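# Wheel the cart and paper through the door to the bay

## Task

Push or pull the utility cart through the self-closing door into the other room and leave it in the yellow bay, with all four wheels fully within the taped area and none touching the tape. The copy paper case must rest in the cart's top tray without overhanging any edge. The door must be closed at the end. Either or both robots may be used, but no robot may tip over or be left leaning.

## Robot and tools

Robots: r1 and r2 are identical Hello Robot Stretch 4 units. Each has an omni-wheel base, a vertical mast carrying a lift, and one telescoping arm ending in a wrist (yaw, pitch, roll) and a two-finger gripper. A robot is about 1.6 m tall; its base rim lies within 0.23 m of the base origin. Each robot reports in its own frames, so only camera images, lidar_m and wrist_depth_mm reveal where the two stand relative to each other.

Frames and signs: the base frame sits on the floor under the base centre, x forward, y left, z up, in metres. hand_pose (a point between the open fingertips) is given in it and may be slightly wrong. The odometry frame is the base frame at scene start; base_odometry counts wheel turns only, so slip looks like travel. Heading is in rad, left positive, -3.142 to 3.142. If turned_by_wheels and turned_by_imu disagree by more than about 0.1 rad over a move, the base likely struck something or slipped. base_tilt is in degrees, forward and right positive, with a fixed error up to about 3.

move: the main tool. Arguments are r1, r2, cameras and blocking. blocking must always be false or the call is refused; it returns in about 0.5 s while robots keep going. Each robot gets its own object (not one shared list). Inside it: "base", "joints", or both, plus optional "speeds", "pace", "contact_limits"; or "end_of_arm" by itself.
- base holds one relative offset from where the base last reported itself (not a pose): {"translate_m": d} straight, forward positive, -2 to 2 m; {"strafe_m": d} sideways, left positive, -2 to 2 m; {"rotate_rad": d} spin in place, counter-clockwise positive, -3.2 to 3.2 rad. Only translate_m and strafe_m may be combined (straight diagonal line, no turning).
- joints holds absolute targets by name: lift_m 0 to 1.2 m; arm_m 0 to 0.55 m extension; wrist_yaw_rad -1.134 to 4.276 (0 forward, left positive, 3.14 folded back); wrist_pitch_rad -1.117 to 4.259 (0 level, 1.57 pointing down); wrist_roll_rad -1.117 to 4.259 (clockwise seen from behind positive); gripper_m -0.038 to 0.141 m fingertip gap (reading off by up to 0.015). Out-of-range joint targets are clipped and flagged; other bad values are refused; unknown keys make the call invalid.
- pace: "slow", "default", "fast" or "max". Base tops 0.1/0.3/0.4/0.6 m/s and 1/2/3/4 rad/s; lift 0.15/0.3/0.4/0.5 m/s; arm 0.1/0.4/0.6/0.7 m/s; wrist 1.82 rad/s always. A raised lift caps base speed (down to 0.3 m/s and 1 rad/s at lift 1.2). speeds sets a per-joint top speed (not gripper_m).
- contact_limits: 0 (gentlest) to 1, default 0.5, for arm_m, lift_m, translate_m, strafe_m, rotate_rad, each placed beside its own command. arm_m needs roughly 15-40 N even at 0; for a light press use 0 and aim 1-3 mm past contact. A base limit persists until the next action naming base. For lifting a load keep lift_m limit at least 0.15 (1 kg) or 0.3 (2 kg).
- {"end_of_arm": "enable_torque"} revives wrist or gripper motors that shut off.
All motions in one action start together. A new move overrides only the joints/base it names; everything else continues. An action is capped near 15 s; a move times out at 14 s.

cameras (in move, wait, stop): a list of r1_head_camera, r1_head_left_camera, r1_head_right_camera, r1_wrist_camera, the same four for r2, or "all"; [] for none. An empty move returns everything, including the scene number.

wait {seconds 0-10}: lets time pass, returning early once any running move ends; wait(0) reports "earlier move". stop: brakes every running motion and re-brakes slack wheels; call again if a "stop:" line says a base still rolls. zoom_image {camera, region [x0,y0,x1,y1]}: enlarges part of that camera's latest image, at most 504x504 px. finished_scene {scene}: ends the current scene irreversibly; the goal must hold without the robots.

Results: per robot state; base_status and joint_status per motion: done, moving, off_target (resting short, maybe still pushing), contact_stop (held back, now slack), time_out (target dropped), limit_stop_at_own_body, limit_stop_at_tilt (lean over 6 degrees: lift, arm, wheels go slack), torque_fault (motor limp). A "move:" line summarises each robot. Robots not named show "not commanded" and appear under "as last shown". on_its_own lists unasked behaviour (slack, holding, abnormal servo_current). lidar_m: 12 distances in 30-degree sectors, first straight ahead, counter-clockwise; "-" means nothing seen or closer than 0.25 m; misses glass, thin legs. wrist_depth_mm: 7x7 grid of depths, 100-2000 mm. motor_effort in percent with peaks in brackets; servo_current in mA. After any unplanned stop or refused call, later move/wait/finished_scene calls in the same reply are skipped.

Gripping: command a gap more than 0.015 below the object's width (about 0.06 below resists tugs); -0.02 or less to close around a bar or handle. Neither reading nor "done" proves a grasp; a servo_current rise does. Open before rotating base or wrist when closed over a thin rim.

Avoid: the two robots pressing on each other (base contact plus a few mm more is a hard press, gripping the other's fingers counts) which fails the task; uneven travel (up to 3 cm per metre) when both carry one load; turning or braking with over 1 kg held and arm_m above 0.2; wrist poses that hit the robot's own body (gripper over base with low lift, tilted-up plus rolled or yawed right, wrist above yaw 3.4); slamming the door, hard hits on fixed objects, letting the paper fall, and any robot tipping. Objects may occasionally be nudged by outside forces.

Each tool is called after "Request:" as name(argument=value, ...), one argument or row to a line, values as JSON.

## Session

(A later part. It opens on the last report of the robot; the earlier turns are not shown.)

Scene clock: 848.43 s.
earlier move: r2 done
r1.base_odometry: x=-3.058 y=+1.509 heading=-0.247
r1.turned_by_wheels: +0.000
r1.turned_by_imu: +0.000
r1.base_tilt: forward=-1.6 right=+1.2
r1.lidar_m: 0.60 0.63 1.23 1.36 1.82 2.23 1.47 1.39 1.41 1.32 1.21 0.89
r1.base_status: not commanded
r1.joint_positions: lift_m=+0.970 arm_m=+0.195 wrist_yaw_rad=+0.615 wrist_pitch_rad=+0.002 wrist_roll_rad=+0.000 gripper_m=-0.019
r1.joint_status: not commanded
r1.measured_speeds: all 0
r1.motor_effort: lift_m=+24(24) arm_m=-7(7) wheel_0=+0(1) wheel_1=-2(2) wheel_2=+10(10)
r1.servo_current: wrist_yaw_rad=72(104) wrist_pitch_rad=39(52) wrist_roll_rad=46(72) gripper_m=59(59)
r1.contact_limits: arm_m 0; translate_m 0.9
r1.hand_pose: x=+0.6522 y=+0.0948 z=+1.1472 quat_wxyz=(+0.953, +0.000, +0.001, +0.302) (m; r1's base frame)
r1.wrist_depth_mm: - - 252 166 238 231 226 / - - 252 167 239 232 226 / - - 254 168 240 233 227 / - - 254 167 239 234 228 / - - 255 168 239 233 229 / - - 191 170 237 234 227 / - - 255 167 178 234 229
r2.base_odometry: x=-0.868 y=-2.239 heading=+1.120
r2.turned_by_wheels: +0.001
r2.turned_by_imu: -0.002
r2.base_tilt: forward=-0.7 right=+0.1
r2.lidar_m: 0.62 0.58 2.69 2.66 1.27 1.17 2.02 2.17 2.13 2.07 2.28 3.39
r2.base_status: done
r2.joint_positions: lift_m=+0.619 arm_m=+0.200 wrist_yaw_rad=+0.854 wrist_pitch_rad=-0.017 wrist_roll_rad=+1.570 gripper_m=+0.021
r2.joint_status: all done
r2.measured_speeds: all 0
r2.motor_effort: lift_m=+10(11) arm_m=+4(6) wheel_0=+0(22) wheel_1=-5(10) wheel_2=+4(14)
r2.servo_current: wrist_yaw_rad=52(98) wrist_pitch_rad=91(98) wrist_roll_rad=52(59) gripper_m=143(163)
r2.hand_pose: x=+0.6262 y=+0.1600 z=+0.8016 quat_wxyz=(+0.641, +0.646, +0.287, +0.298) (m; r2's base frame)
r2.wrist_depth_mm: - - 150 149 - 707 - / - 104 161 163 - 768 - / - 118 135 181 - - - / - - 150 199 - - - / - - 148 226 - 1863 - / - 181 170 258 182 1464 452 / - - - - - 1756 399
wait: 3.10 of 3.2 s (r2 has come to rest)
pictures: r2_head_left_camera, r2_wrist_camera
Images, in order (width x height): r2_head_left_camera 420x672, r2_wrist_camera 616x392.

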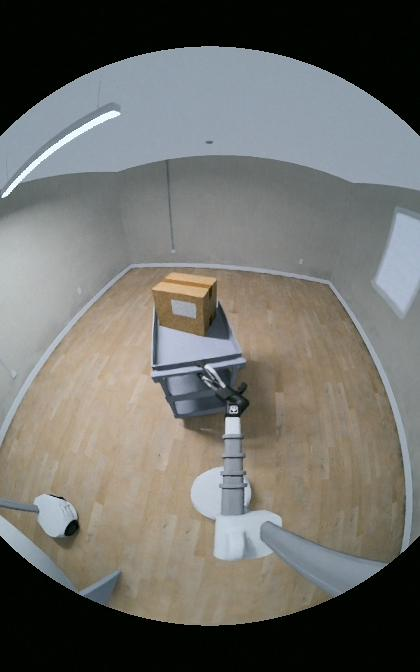

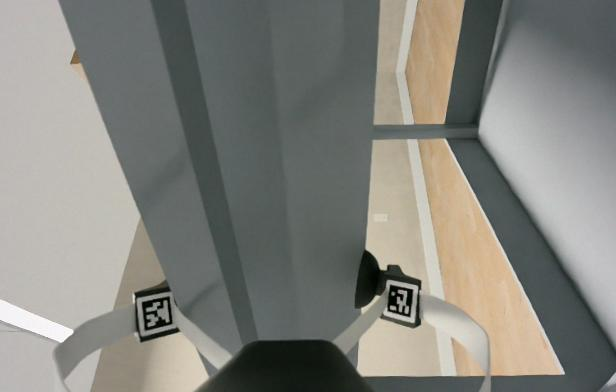

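Request:
move(
  blocking=false,
  r2={"base":{"translate_m":-0.55,"strafe_m":0.32},"joints":{"wrist_yaw_rad":0.2},"speeds":{"wrist_yaw_rad":0.22}},
)

Request:
wait(
  seconds=3.4,
  cameras=["r2_wrist_camera","r2_head_left_camera","r2_head_right_camera","r1_head_left_camera"],
)

Scene clock: 860.70 s.
move: r2 moving
r1: as last shown
r1.base_tilt: forward=-1.6 right=+1.3
r1.lidar_m: 0.57 0.63 1.22 1.49 1.81 2.23 1.50 1.36 1.42 1.32 1.21 0.87
r1.motor_effort: lift_m=+24(24) arm_m=-7(7) wheel_0=+1(1) wheel_1=-2(2) wheel_2=+10(10)
r1.servo_current: wrist_yaw_rad=98(104) wrist_pitch_rad=39(46) wrist_roll_rad=46(59) gripper_m=59(59)
r1.contact_limits: arm_m 0; translate_m 0.9
r1.wrist_depth_mm: - - 254 166 238 231 227 / - - 252 167 238 233 228 / - - 253 167 239 232 227 / - - 255 168 240 234 227 / - - 255 169 239 233 229 / - - 191 169 237 235 229 / - - 255 166 177 233 229
r2.base_odometry: x=-0.898 y=-2.260 heading=+1.121
r2.turned_by_wheels: +0.001
r2.turned_by_imu: +0.001
r2.base_tilt: forward=-0.6 right=+0.1
r2.lidar_m: 0.61 0.60 2.69 2.63 1.22 1.14 2.01 2.15 2.15 2.11 2.29 3.45
r2.base_status: translate_m moving; strafe_m moving
r2.joint_positions: lift_m=+0.619 arm_m=+0.200 wrist_yaw_rad=+0.763 wrist_pitch_rad=-0.017 wrist_roll_rad=+1.570 gripper_m=+0.021
r2.joint_status: wrist_yaw_rad moving
r2.measured_speeds: translate_m=-0.122 strafe_m=+0.070 rotate_rad=-0.004 lift_m=+0.000 arm_m=+0.000 wrist_yaw_rad=-0.194 wrist_pitch_rad=+0.000 wrist_roll_rad=+0.000
r2.motor_effort: lift_m=+10(11) arm_m=+3(4) wheel_0=-8(8) wheel_1=-1(7) wheel_2=+17(20)
r2.servo_current: wrist_yaw_rad=46(117) wrist_pitch_rad=91(91) wrist_roll_rad=52(52) gripper_m=150(150)
r2.hand_pose: x=+0.6398 y=+0.1360 z=+0.8016 quat_wxyz=(+0.654, +0.658, +0.258, +0.269) (m; r2's base frame)
r2.wrist_depth_mm: - 106 158 160 - 707 - / - 119 168 172 - 759 - / - 477 149 188 - - - / - - 167 206 - - - / - - 155 228 - - - / - 179 170 254 184 1499 462 / 1464 - - - - 1756 421
pictures: none

Scene clock: 863.67 s.
earlier move: r2 done
r1.base_odometry: x=-3.058 y=+1.509 heading=-0.247
r1.turned_by_wheels: +0.000
r1.turned_by_imu: +0.000
r1.base_tilt: forward=-1.6 right=+1.2
r1.lidar_m: 0.57 0.66 0.80 1.22 4.55 2.25 1.49 1.38 1.42 1.33 1.20 0.87
r1.base_status: not commanded
r1.joint_positions: lift_m=+0.970 arm_m=+0.195 wrist_yaw_rad=+0.615 wrist_pitch_rad=+0.002 wrist_roll_rad=+0.000 gripper_m=-0.019
r1.joint_status: not commanded
r1.measured_speeds: all 0
r1.motor_effort: lift_m=+24(24) arm_m=-6(7) wheel_0=+1(1) wheel_1=-2(2) wheel_2=+10(10)
r1.servo_current: wrist_yaw_rad=85(104) wrist_pitch_rad=46(52) wrist_roll_rad=52(65) gripper_m=52(59)
r1.contact_limits: arm_m 0; translate_m 0.9
r1.hand_pose: x=+0.6522 y=+0.0948 z=+1.1472 quat_wxyz=(+0.953, +0.000, +0.001, +0.302) (m; r1's base frame)
r1.wrist_depth_mm: 732 - 253 166 236 230 226 / - - 252 167 239 232 227 / - - 254 167 239 233 229 / - - 254 168 238 234 229 / - - 255 169 240 234 229 / - - 191 169 238 236 228 / 634 621 254 167 178 233 229
r2.base_odometry: x=-1.396 y=-2.595 heading=+1.121
r2.turned_by_wheels: +0.000
r2.turned_by_imu: -0.003
r2.base_tilt: forward=-0.7 right=+0.1
r2.lidar_m: 0.54 3.09 2.43 0.80 0.57 0.56 1.51 1.56 2.33 2.34 2.55 0.54
r2.base_status: done
r2.joint_positions: lift_m=+0.619 arm_m=+0.200 wrist_yaw_rad=+0.209 wrist_pitch_rad=-0.022 wrist_roll_rad=+1.570 gripper_m=+0.021
r2.joint_status: all done
r2.measured_speeds: all 0
r2.motor_effort: lift_m=+8(11) arm_m=-3(4) wheel_0=+4(16) wheel_1=+3(7) wheel_2=+4(20)
r2.servo_current: wrist_yaw_rad=52(117) wrist_pitch_rad=124(130) wrist_roll_rad=39(59) gripper_m=98(150)
r2.hand_pose: x=+0.6711 y=-0.0258 z=+0.8032 quat_wxyz=(+0.703, +0.704, +0.066, +0.081) (m; r2's base frame)
r2.wrist_depth_mm: - - 114 110 - - - / - - 127 135 - - - / - - 155 153 - - 508 / - - 177 195 215 - 469 / - - 126 249 - - 442 / - 181 161 214 188 1537 1229 / - - - - - 1808 1281
wait: 2.97 of 3.4 s (r2 has come to rest)
pictures: r1_head_left_camera, r2_head_left_camera, r2_head_right_camera, r2_wrist_camera
Images, in order (width x height): r1_head_left_camera 420x672, r2_head_left_camera 420x672, r2_head_right_camera 420x672, r2_wrist_camera 616x392.

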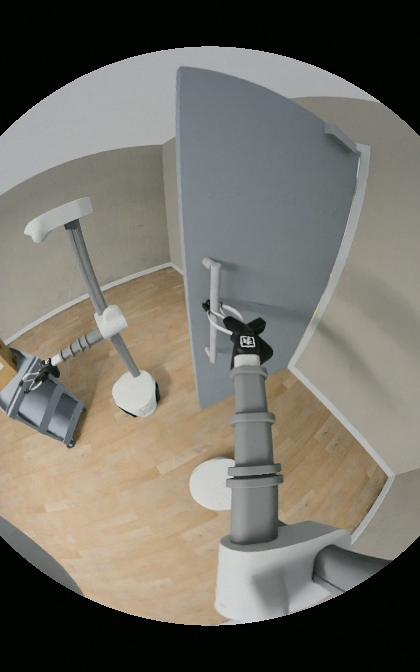

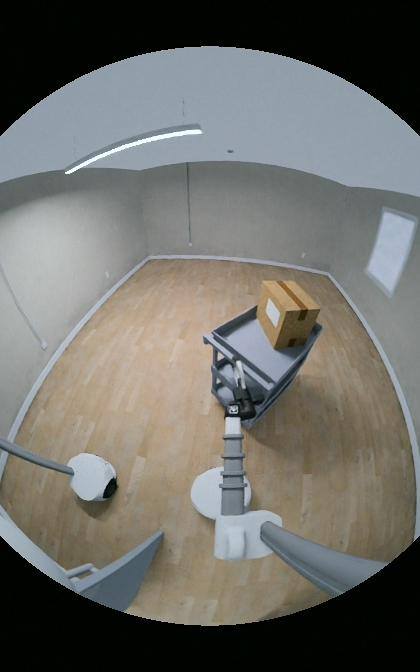

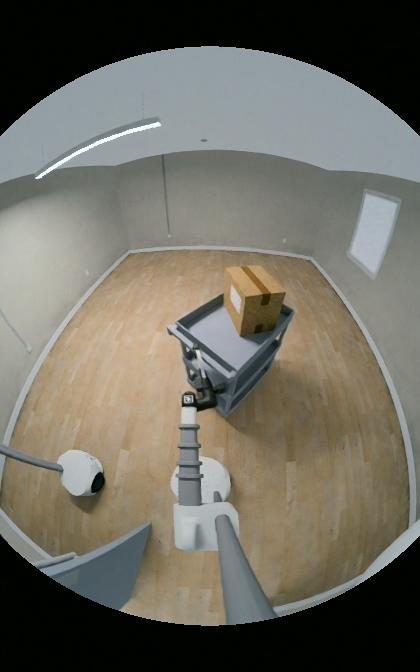

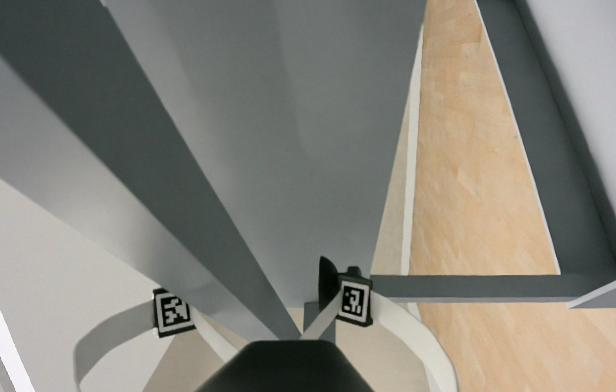

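Request:
move(
  blocking=false,
  r2={"base":{"translate_m":0.0,"strafe_m":-0.19},"joints":{"wrist_yaw_rad":0.85},"speeds":{"wrist_yaw_rad":0.4}},
)

Request:
wait(
  seconds=2.3,
  cameras=["r2_wrist_camera","r2_head_left_camera","r2_head_right_camera"],
)

Scene clock: 876.73 s.
move: r2 moving
r1: as last shown
r1.lidar_m: 0.58 0.65 0.84 1.18 4.54 2.24 1.48 1.38 1.41 1.32 1.21 0.89
r1.motor_effort: lift_m=+24(24) arm_m=-7(7) wheel_0=+1(1) wheel_1=-2(2) wheel_2=+10(10)
r1.servo_current: wrist_yaw_rad=78(104) wrist_pitch_rad=46(46) wrist_roll_rad=46(52) gripper_m=52(59)
r1.contact_limits: arm_m 0; translate_m 0.9
r1.wrist_depth_mm: 750 788 252 166 239 231 226 / - - 254 167 238 231 227 / - - 253 167 239 233 226 / - - 255 168 239 234 229 / - - 256 169 240 234 229 / - 798 191 169 239 235 228 / 647 640 254 167 178 234 230
r2.base_odometry: x=-1.363 y=-2.611 heading=+1.121
r2.turned_by_wheels: +0.000
r2.turned_by_imu: +0.010
r2.base_tilt: forward=-0.7 right=+0.0
r2.lidar_m: 0.57 3.10 2.43 0.84 0.58 0.63 1.51 1.55 2.35 2.31 2.51 0.54
r2.base_status: translate_m moving; strafe_m moving
r2.joint_positions: lift_m=+0.619 arm_m=+0.200 wrist_yaw_rad=+0.344 wrist_pitch_rad=-0.022 wrist_roll_rad=+1.570 gripper_m=+0.021
r2.joint_status: wrist_yaw_rad moving
r2.measured_speeds: translate_m=+0.001 strafe_m=-0.130 rotate_rad=-0.013 lift_m=+0.000 arm_m=+0.000 wrist_yaw_rad=+0.295 wrist_pitch_rad=+0.000 wrist_roll_rad=+0.002
r2.motor_effort: lift_m=+8(8) arm_m=+1(4) wheel_0=+14(14) wheel_1=-12(12) wheel_2=-1(4)
r2.servo_current: wrist_yaw_rad=182(182) wrist_pitch_rad=124(130) wrist_roll_rad=52(52) gripper_m=91(98)
r2.hand_pose: x=+0.6718 y=+0.0151 z=+0.8032 quat_wxyz=(+0.696, +0.698, +0.114, +0.129) (m; r2's base frame)
r2.wrist_depth_mm: - - - 106 - 559 - / - - 121 120 - 1808 508 / - - 152 151 - - 477 / - - 192 204 235 - 449 / - - 126 282 410 407 404 / - 179 182 212 184 1921 1281 / 1499 - - - - 1808 1281
pictures: none

Scene clock: 878.37 s.
earlier move: r2 done
r1.base_odometry: x=-3.058 y=+1.509 heading=-0.247
r1.turned_by_wheels: +0.000
r1.turned_by_imu: +0.000
r1.base_tilt: forward=-1.6 right=+1.3
r1.lidar_m: 0.59 0.62 1.01 1.21 4.54 2.22 1.47 1.39 1.41 1.31 1.23 0.88
r1.base_status: not commanded
r1.joint_positions: lift_m=+0.970 arm_m=+0.195 wrist_yaw_rad=+0.615 wrist_pitch_rad=+0.002 wrist_roll_rad=+0.000 gripper_m=-0.019
r1.joint_status: not commanded
r1.measured_speeds: all 0
r1.motor_effort: lift_m=+24(24) arm_m=-7(7) wheel_0=+1(1) wheel_1=-2(2) wheel_2=+10(10)
r1.servo_current: wrist_yaw_rad=85(104) wrist_pitch_rad=46(52) wrist_roll_rad=52(72) gripper_m=52(59)
r1.contact_limits: arm_m 0; translate_m 0.9
r1.hand_pose: x=+0.6522 y=+0.0948 z=+1.1472 quat_wxyz=(+0.953, +0.000, +0.001, +0.302) (m; r1's base frame)
r1.wrist_depth_mm: 723 778 252 166 236 230 226 / - - 253 167 237 232 226 / - - 254 167 238 232 228 / - - 255 168 239 233 228 / - - 254 168 239 234 228 / - 842 191 169 238 236 229 / - 798 254 166 178 234 230
r2.base_odometry: x=-1.224 y=-2.678 heading=+1.120
r2.turned_by_wheels: -0.001
r2.turned_by_imu: -0.087
r2.base_tilt: forward=-0.7 right=+0.1
r2.lidar_m: 0.59 0.68 2.69 1.01 0.73 0.86 1.50 1.56 2.15 2.13 2.25 3.14
r2.base_status: done
r2.joint_positions: lift_m=+0.619 arm_m=+0.200 wrist_yaw_rad=+0.838 wrist_pitch_rad=-0.022 wrist_roll_rad=+1.571 gripper_m=+0.021
r2.joint_status: all done
r2.measured_speeds: all 0
r2.motor_effort: lift_m=+8(8) arm_m=+4(4) wheel_0=-7(14) wheel_1=-1(14) wheel_2=-4(5)
r2.servo_current: wrist_yaw_rad=72(442) wrist_pitch_rad=117(130) wrist_roll_rad=33(59) gripper_m=98(98)
r2.hand_pose: x=+0.6287 y=+0.1559 z=+0.8033 quat_wxyz=(+0.643, +0.649, +0.281, +0.295) (m; r2's base frame)
r2.wrist_depth_mm: - - 104 107 - 564 - / - - 121 120 - 1756 517 / - - 153 151 - - 480 / - - 191 203 232 - 452 / - - 129 277 404 402 397 / - 180 182 218 184 1863 1308 / - - - - - 1808 1281
wait: 1.63 of 2.3 s (r2 has come to rest)
pictures: r2_head_left_camera, r2_head_right_camera, r2_wrist_camera
Images, in order (width x height): r2_head_left_camera 420x672, r2_head_right_camera 420x672, r2_wrist_camera 616x392.

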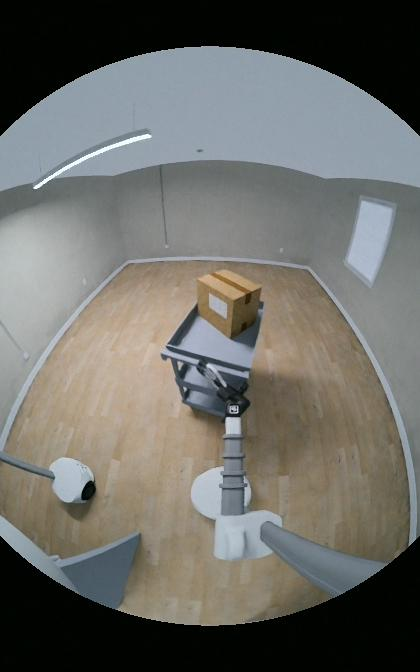

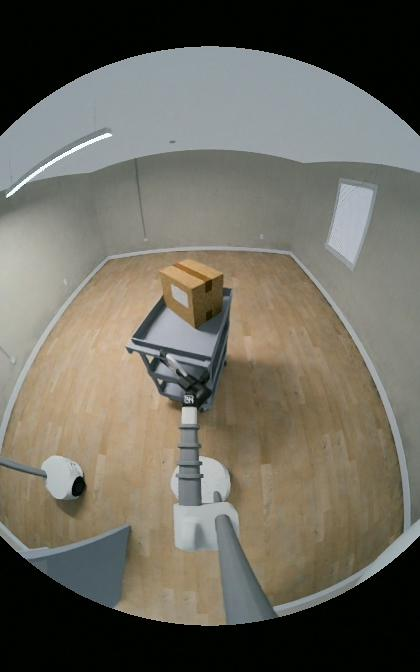

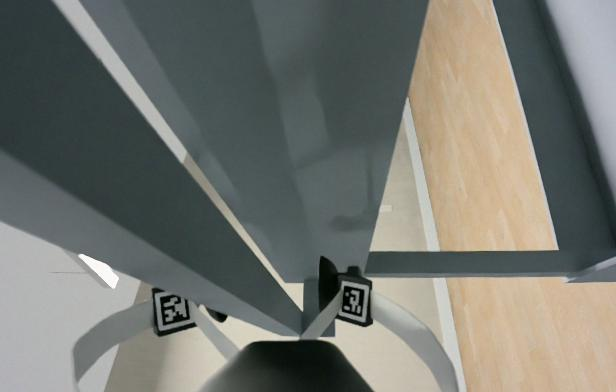

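Request:
move(
  blocking=false,
  r2={"joints":{"gripper_m":0.141}},
)

Request:
wait(
  seconds=1.5,
)

Request:
move(
  blocking=false,
  r2={"base":{"translate_m":-0.2,"strafe_m":0.2}},
)

Request:
wait(
  seconds=2,
)

Request:
move(
  blocking=false,
  r2={"base":{"rotate_rad":0.085},"joints":{"wrist_yaw_rad":0,"gripper_m":0.141}},
)

Request:
wait(
  seconds=1.4,
  cameras=["r2_wrist_camera","r2_head_left_camera"],
)

Scene clock: 887.13 s.
move: r2 moving
r1: as last shown
r1.lidar_m: 0.57 0.64 1.01 1.21 4.55 2.26 1.50 1.39 1.43 1.35 1.21 0.85
r1.servo_current: wrist_yaw_rad=98(98) wrist_pitch_rad=39(46) wrist_roll_rad=52(59) gripper_m=59(59)
r1.contact_limits: arm_m 0; translate_m 0.9
r1.wrist_depth_mm: 723 798 252 166 238 232 226 / - - 252 167 239 232 226 / - - 253 168 239 233 226 / - - 256 168 239 235 228 / - - 255 168 240 234 229 / - 842 191 169 239 233 229 / - 788 254 166 178 233 229
r2.base_odometry: x=-1.224 y=-2.678 heading=+1.120
r2.turned_by_wheels: +0.000
r2.turned_by_imu: +0.001
r2.base_tilt: forward=-0.8 right=+0.1
r2.lidar_m: 0.58 0.66 2.72 1.04 0.72 0.88 1.48 1.56 2.17 2.14 2.22 3.11
r2.base_status: not commanded
r2.joint_positions: lift_m=+0.619 arm_m=+0.200 wrist_yaw_rad=+0.840 wrist_pitch_rad=-0.022 wrist_roll_rad=+1.571 gripper_m=+0.040
r2.joint_status: gripper_m moving
r2.measured_speeds: translate_m=+0.000 strafe_m=+0.000 rotate_rad=+0.000 lift_m=+0.000 arm_m=+0.000 wrist_yaw_rad=+0.006 wrist_pitch_rad=+0.000 wrist_roll_rad=+0.000
r2.motor_effort: lift_m=+8(8) arm_m=+4(4) wheel_0=-7(7) wheel_1=-1(2) wheel_2=-3(4)
r2.servo_current: wrist_yaw_rad=65(85) wrist_pitch_rad=124(124) wrist_roll_rad=59(59) gripper_m=98(98)
r2.hand_pose: x=+0.6285 y=+0.1562 z=+0.8033 quat_wxyz=(+0.643, +0.649, +0.281, +0.295) (m; r2's base frame)
r2.wrist_depth_mm: - - - - - 559 - / - - 121 120 - 1756 512 / - - 153 152 - 1921 480 / - - 191 204 - 1921 452 / - - 135 309 410 413 410 / - 182 185 283 189 1808 1281 / - - - - - 1983 1281
pictures: none

Scene clock: 888.63 s.
earlier move: r2 moving
r1.base_odometry: x=-3.058 y=+1.509 heading=-0.247
r1.turned_by_wheels: +0.000
r1.turned_by_imu: +0.000
r1.base_tilt: forward=-1.6 right=+1.3
r1.lidar_m: 0.59 0.65 1.02 1.21 4.54 2.25 1.51 1.37 1.41 1.32 1.21 0.88
r1.base_status: not commanded
r1.joint_positions: lift_m=+0.970 arm_m=+0.195 wrist_yaw_rad=+0.615 wrist_pitch_rad=+0.002 wrist_roll_rad=+0.000 gripper_m=-0.019
r1.joint_status: not commanded
r1.measured_speeds: all 0
r1.motor_effort: lift_m=+24(24) arm_m=-7(7) wheel_0=+0(1) wheel_1=-2(2) wheel_2=+10(10)
r1.servo_current: wrist_yaw_rad=91(104) wrist_pitch_rad=52(52) wrist_roll_rad=72(72) gripper_m=46(65)
r1.contact_limits: arm_m 0; translate_m 0.9
r1.hand_pose: x=+0.6522 y=+0.0948 z=+1.1472 quat_wxyz=(+0.953, +0.000, +0.001, +0.302) (m; r1's base frame)
r1.wrist_depth_mm: 723 788 253 166 237 231 227 / - - 254 167 239 232 227 / - - 253 167 239 232 227 / - - 253 168 241 235 228 / - - 254 169 240 234 228 / - 842 191 169 239 234 229 / - 809 255 166 178 233 229
r2.base_odometry: x=-1.224 y=-2.678 heading=+1.121
r2.turned_by_wheels: +0.000
r2.turned_by_imu: +0.000
r2.base_tilt: forward=-0.7 right=+0.0
r2.lidar_m: 0.57 0.69 2.69 1.01 0.73 0.87 1.50 1.54 2.16 2.13 2.27 3.14
r2.base_status: not commanded
r2.joint_positions: lift_m=+0.618 arm_m=+0.200 wrist_yaw_rad=+0.848 wrist_pitch_rad=-0.003 wrist_roll_rad=+1.571 gripper_m=+0.141
r2.joint_status: gripper_m moving
r2.measured_speeds: all 0
r2.motor_effort: lift_m=+13(13) arm_m=+4(4) wheel_0=-4(7) wheel_1=-1(2) wheel_2=-3(4)
r2.servo_current: wrist_yaw_rad=39(85) wrist_pitch_rad=46(130) wrist_roll_rad=46(59) gripper_m=46(104)
r2.hand_pose: x=+0.6272 y=+0.1584 z=+0.7975 quat_wxyz=(+0.644, +0.645, +0.290, +0.292) (m; r2's base frame)
r2.wrist_depth_mm: - 105 113 - - 1921 - / - 128 129 130 - 544 - / - 156 165 167 - 1661 - / - 118 229 231 - 1708 469 / 1808 127 212 377 - 421 427 / - 209 218 415 - 1366 1138 / - - - - - 1808 1160
wait: 1.50 s; no rest
pictures: none

Scene clock: 889.13 s.
earlier move: r2 done
move: r2 moving
r1: as last shown
r1.base_tilt: forward=-1.5 right=+1.3
r1.lidar_m: 0.59 0.64 0.97 1.21 4.53 2.24 1.48 1.40 1.41 1.33 1.21 0.88
r1.servo_current: wrist_yaw_rad=98(104) wrist_pitch_rad=39(52) wrist_roll_rad=52(72) gripper_m=52(65)
r1.contact_limits: arm_m 0; translate_m 0.9
r1.wrist_depth_mm: 732 741 252 166 238 231 226 / - - 253 167 239 232 226 / - - 252 167 239 232 228 / - - 254 168 239 233 229 / - - 254 169 240 234 228 / - 831 191 169 237 235 229 / - 788 254 166 178 234 229
r2.base_odometry: x=-1.255 y=-2.689 heading=+1.121
r2.turned_by_wheels: +0.000
r2.turned_by_imu: +0.000
r2.base_tilt: forward=-0.6 right=+0.0
r2.lidar_m: 0.57 0.69 2.69 1.00 0.70 0.84 1.46 1.53 2.13 2.16 2.28 3.16
r2.base_status: translate_m moving; strafe_m moving
r2.joint_positions: lift_m=+0.618 arm_m=+0.200 wrist_yaw_rad=+0.848 wrist_pitch_rad=-0.002 wrist_roll_rad=+1.571 gripper_m=+0.141
r2.joint_status: all done
r2.measured_speeds: translate_m=-0.087 strafe_m=+0.090 rotate_rad=-0.001 lift_m=-0.001 arm_m=+0.000 wrist_yaw_rad=+0.000 wrist_pitch_rad=+0.015 wrist_roll_rad=+0.000
r2.motor_effort: lift_m=+13(13) arm_m=+4(4) wheel_0=-14(14) wheel_1=+6(7) wheel_2=+10(11)
r2.servo_current: wrist_yaw_rad=46(52) wrist_pitch_rad=33(46) wrist_roll_rad=52(52) gripper_m=52(59)
r2.hand_pose: x=+0.6272 y=+0.1584 z=+0.7970 quat_wxyz=(+0.644, +0.645, +0.290, +0.291) (m; r2's base frame)
r2.wrist_depth_mm: - 133 134 135 - 564 - / - 155 164 166 - 539 - / - 117 210 211 - 1618 - / - 136 268 314 - 1499 449 / - - 234 421 - 1308 1060 / - - 325 - - 1336 1118 / - - - - - 1808 1098
pictures: none

Scene clock: 891.00 s.
earlier move: r2 done
r1.base_odometry: x=-3.058 y=+1.509 heading=-0.247
r1.turned_by_wheels: +0.000
r1.turned_by_imu: +0.000
r1.base_tilt: forward=-1.6 right=+1.3
r1.lidar_m: 0.59 0.68 0.85 1.21 4.53 2.25 1.50 1.38 1.42 1.32 1.22 0.87
r1.base_status: not commanded
r1.joint_positions: lift_m=+0.970 arm_m=+0.195 wrist_yaw_rad=+0.615 wrist_pitch_rad=+0.002 wrist_roll_rad=+0.000 gripper_m=-0.019
r1.joint_status: not commanded
r1.measured_speeds: all 0
r1.motor_effort: lift_m=+24(24) arm_m=-6(7) wheel_0=+0(1) wheel_1=-2(2) wheel_2=+10(10)
r1.servo_current: wrist_yaw_rad=91(104) wrist_pitch_rad=46(52) wrist_roll_rad=39(72) gripper_m=52(65)
r1.contact_limits: arm_m 0; translate_m 0.9
r1.hand_pose: x=+0.6522 y=+0.0948 z=+1.1472 quat_wxyz=(+0.953, +0.000, +0.001, +0.302) (m; r1's base frame)
r1.wrist_depth_mm: - 741 252 167 238 231 227 / - - 253 167 238 231 227 / - - 253 167 239 233 228 / - - 254 168 241 235 228 / - - 255 168 240 234 229 / - - 191 169 239 235 228 / 676 627 255 167 178 232 230
r2.base_odometry: x=-1.491 y=-2.771 heading=+1.121
r2.turned_by_wheels: +0.000
r2.turned_by_imu: +0.000
r2.base_tilt: forward=-0.7 right=+0.1
r2.lidar_m: 0.79 3.30 2.48 0.76 0.46 0.57 - 1.34 1.88 2.32 2.46 0.75
r2.base_status: done
r2.joint_positions: lift_m=+0.618 arm_m=+0.200 wrist_yaw_rad=+0.848 wrist_pitch_rad=-0.001 wrist_roll_rad=+1.571 gripper_m=+0.141
r2.joint_status: all done
r2.measured_speeds: all 0
r2.motor_effort: lift_m=+14(15) arm_m=+4(5) wheel_0=-1(14) wheel_1=+3(8) wheel_2=+4(12)
r2.servo_current: wrist_yaw_rad=52(65) wrist_pitch_rad=39(46) wrist_roll_rad=52(59) gripper_m=52(59)
r2.hand_pose: x=+0.6272 y=+0.1584 z=+0.7969 quat_wxyz=(+0.644, +0.645, +0.290, +0.291) (m; r2's base frame)
r2.wrist_depth_mm: - - 397 415 - 1499 1078 / - - - - - 1618 1098 / - - - - - 1618 1078 / - - - - - 1618 1118 / - - - - - 1499 1138 / - - - - - 1308 1118 / - - - - - 1756 1118
wait: 1.87 of 2 s (r2 has come to rest)
pictures: none

Scene clock: 891.50 s.
move: r2 moving
r1: as last shown
r1.lidar_m: 0.59 0.60 0.87 1.24 4.55 2.26 1.48 1.38 1.40 1.33 1.20 0.90
r1.servo_current: wrist_yaw_rad=78(91) wrist_pitch_rad=39(52) wrist_roll_rad=46(59) gripper_m=52(59)
r1.contact_limits: arm_m 0; translate_m 0.9
r1.wrist_depth_mm: - 750 251 167 239 231 226 / - - 254 166 239 231 227 / - - 254 167 239 233 227 / - - 254 168 239 234 228 / - - 255 168 240 234 229 / - - 191 169 237 235 228 / 683 634 253 166 178 233 229
r2.base_odometry: x=-1.491 y=-2.771 heading=+1.205
r2.turned_by_wheels: +0.084
r2.turned_by_imu: +0.082
r2.base_tilt: forward=-0.7 right=+0.1
r2.lidar_m: 0.79 3.13 0.95 0.75 0.44 0.67 1.35 1.36 2.06 2.33 2.51 0.77
r2.base_status: rotate_rad moving
r2.joint_positions: lift_m=+0.618 arm_m=+0.200 wrist_yaw_rad=+0.290 wrist_pitch_rad=-0.001 wrist_roll_rad=+1.571 gripper_m=+0.141
r2.joint_status: wrist_yaw_rad moving; the others done
r2.measured_speeds: translate_m=+0.000 strafe_m=+0.000 rotate_rad=+0.000 lift_m=+0.000 arm_m=+0.000 wrist_yaw_rad=-1.745 wrist_pitch_rad=+0.000 wrist_roll_rad=+0.000
r2.motor_effort: lift_m=+15(15) arm_m=+4(4) wheel_0=-2(6) wheel_1=-3(8) wheel_2=-5(8)
r2.servo_current: wrist_yaw_rad=85(150) wrist_pitch_rad=46(46) wrist_roll_rad=52(72) gripper_m=46(52)
r2.hand_pose: x=+0.6722 y=-0.0014 z=+0.7969 quat_wxyz=(+0.700, +0.700, +0.102, +0.103) (m; r2's base frame)
r2.wrist_depth_mm: - - 340 355 - - 353 / - - 397 399 - - 389 / - - - 449 - 469 442 / - - - 496 - 1397 1008 / - - - - - 1499 1118 / - - - - - 1308 1118 / - - - - - 1808 1098
pictures: none

Scene clock: 892.13 s.
earlier move: r2 done
r1.base_odometry: x=-3.058 y=+1.509 heading=-0.247
r1.turned_by_wheels: +0.000
r1.turned_by_imu: +0.000
r1.base_tilt: forward=-1.5 right=+1.2
r1.lidar_m: 0.57 0.64 0.85 1.22 4.56 2.25 1.48 1.39 1.43 1.34 1.21 0.86
r1.base_status: not commanded
r1.joint_positions: lift_m=+0.970 arm_m=+0.195 wrist_yaw_rad=+0.615 wrist_pitch_rad=+0.002 wrist_roll_rad=+0.000 gripper_m=-0.019
r1.joint_status: not commanded
r1.measured_speeds: all 0
r1.motor_effort: lift_m=+24(24) arm_m=-6(7) wheel_0=+1(1) wheel_1=-2(2) wheel_2=+10(10)
r1.servo_current: wrist_yaw_rad=78(98) wrist_pitch_rad=39(52) wrist_roll_rad=72(72) gripper_m=52(59)
r1.contact_limits: arm_m 0; translate_m 0.9
r1.hand_pose: x=+0.6522 y=+0.0948 z=+1.1472 quat_wxyz=(+0.953, +0.000, +0.001, +0.302) (m; r1's base frame)
r1.wrist_depth_mm: - 750 253 167 238 232 227 / - - 254 167 239 231 228 / - - 254 167 239 233 227 / - - 254 168 240 234 228 / - - 255 168 240 233 229 / - - 191 169 237 234 228 / 683 627 253 166 178 233 230
r2.base_odometry: x=-1.491 y=-2.771 heading=+1.205
r2.turned_by_wheels: +0.000
r2.turned_by_imu: +0.000
r2.base_tilt: forward=-0.7 right=+0.0
r2.lidar_m: 0.78 3.13 0.94 0.72 0.44 0.65 1.37 1.36 2.08 2.32 2.50 0.77
r2.base_status: done
r2.joint_positions: lift_m=+0.618 arm_m=+0.200 wrist_yaw_rad=+0.003 wrist_pitch_rad=-0.001 wrist_roll_rad=+1.571 gripper_m=+0.141
r2.joint_status: all done
r2.measured_speeds: all 0
r2.motor_effort: lift_m=+14(15) arm_m=+5(5) wheel_0=-4(6) wheel_1=-4(8) wheel_2=-5(8)
r2.servo_current: wrist_yaw_rad=39(150) wrist_pitch_rad=46(46) wrist_roll_rad=39(72) gripper_m=52(59)
r2.hand_pose: x=+0.6595 y=-0.0866 z=+0.7969 quat_wxyz=(+0.707, +0.707, +0.001, +0.002) (m; r2's base frame)
r2.wrist_depth_mm: - - 349 357 - - 357 / - - 379 379 - - 377 / - - 410 404 - - 399 / - - 778 433 - - 427 / - - - 462 - 462 473 / - - 404 480 517 496 517 / - - - - - 1756 1118
wait: 0.63 of 1.4 s (r2 has come to rest)
pictures: r2_head_left_camera, r2_wrist_camera
Images, in order (width x height): r2_head_left_camera 420x672, r2_wrist_camera 616x392.

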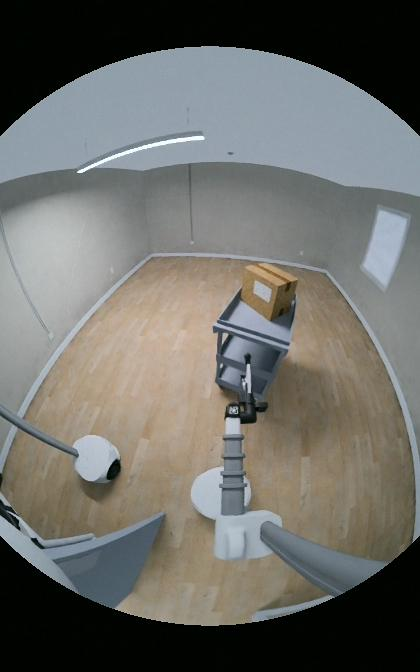

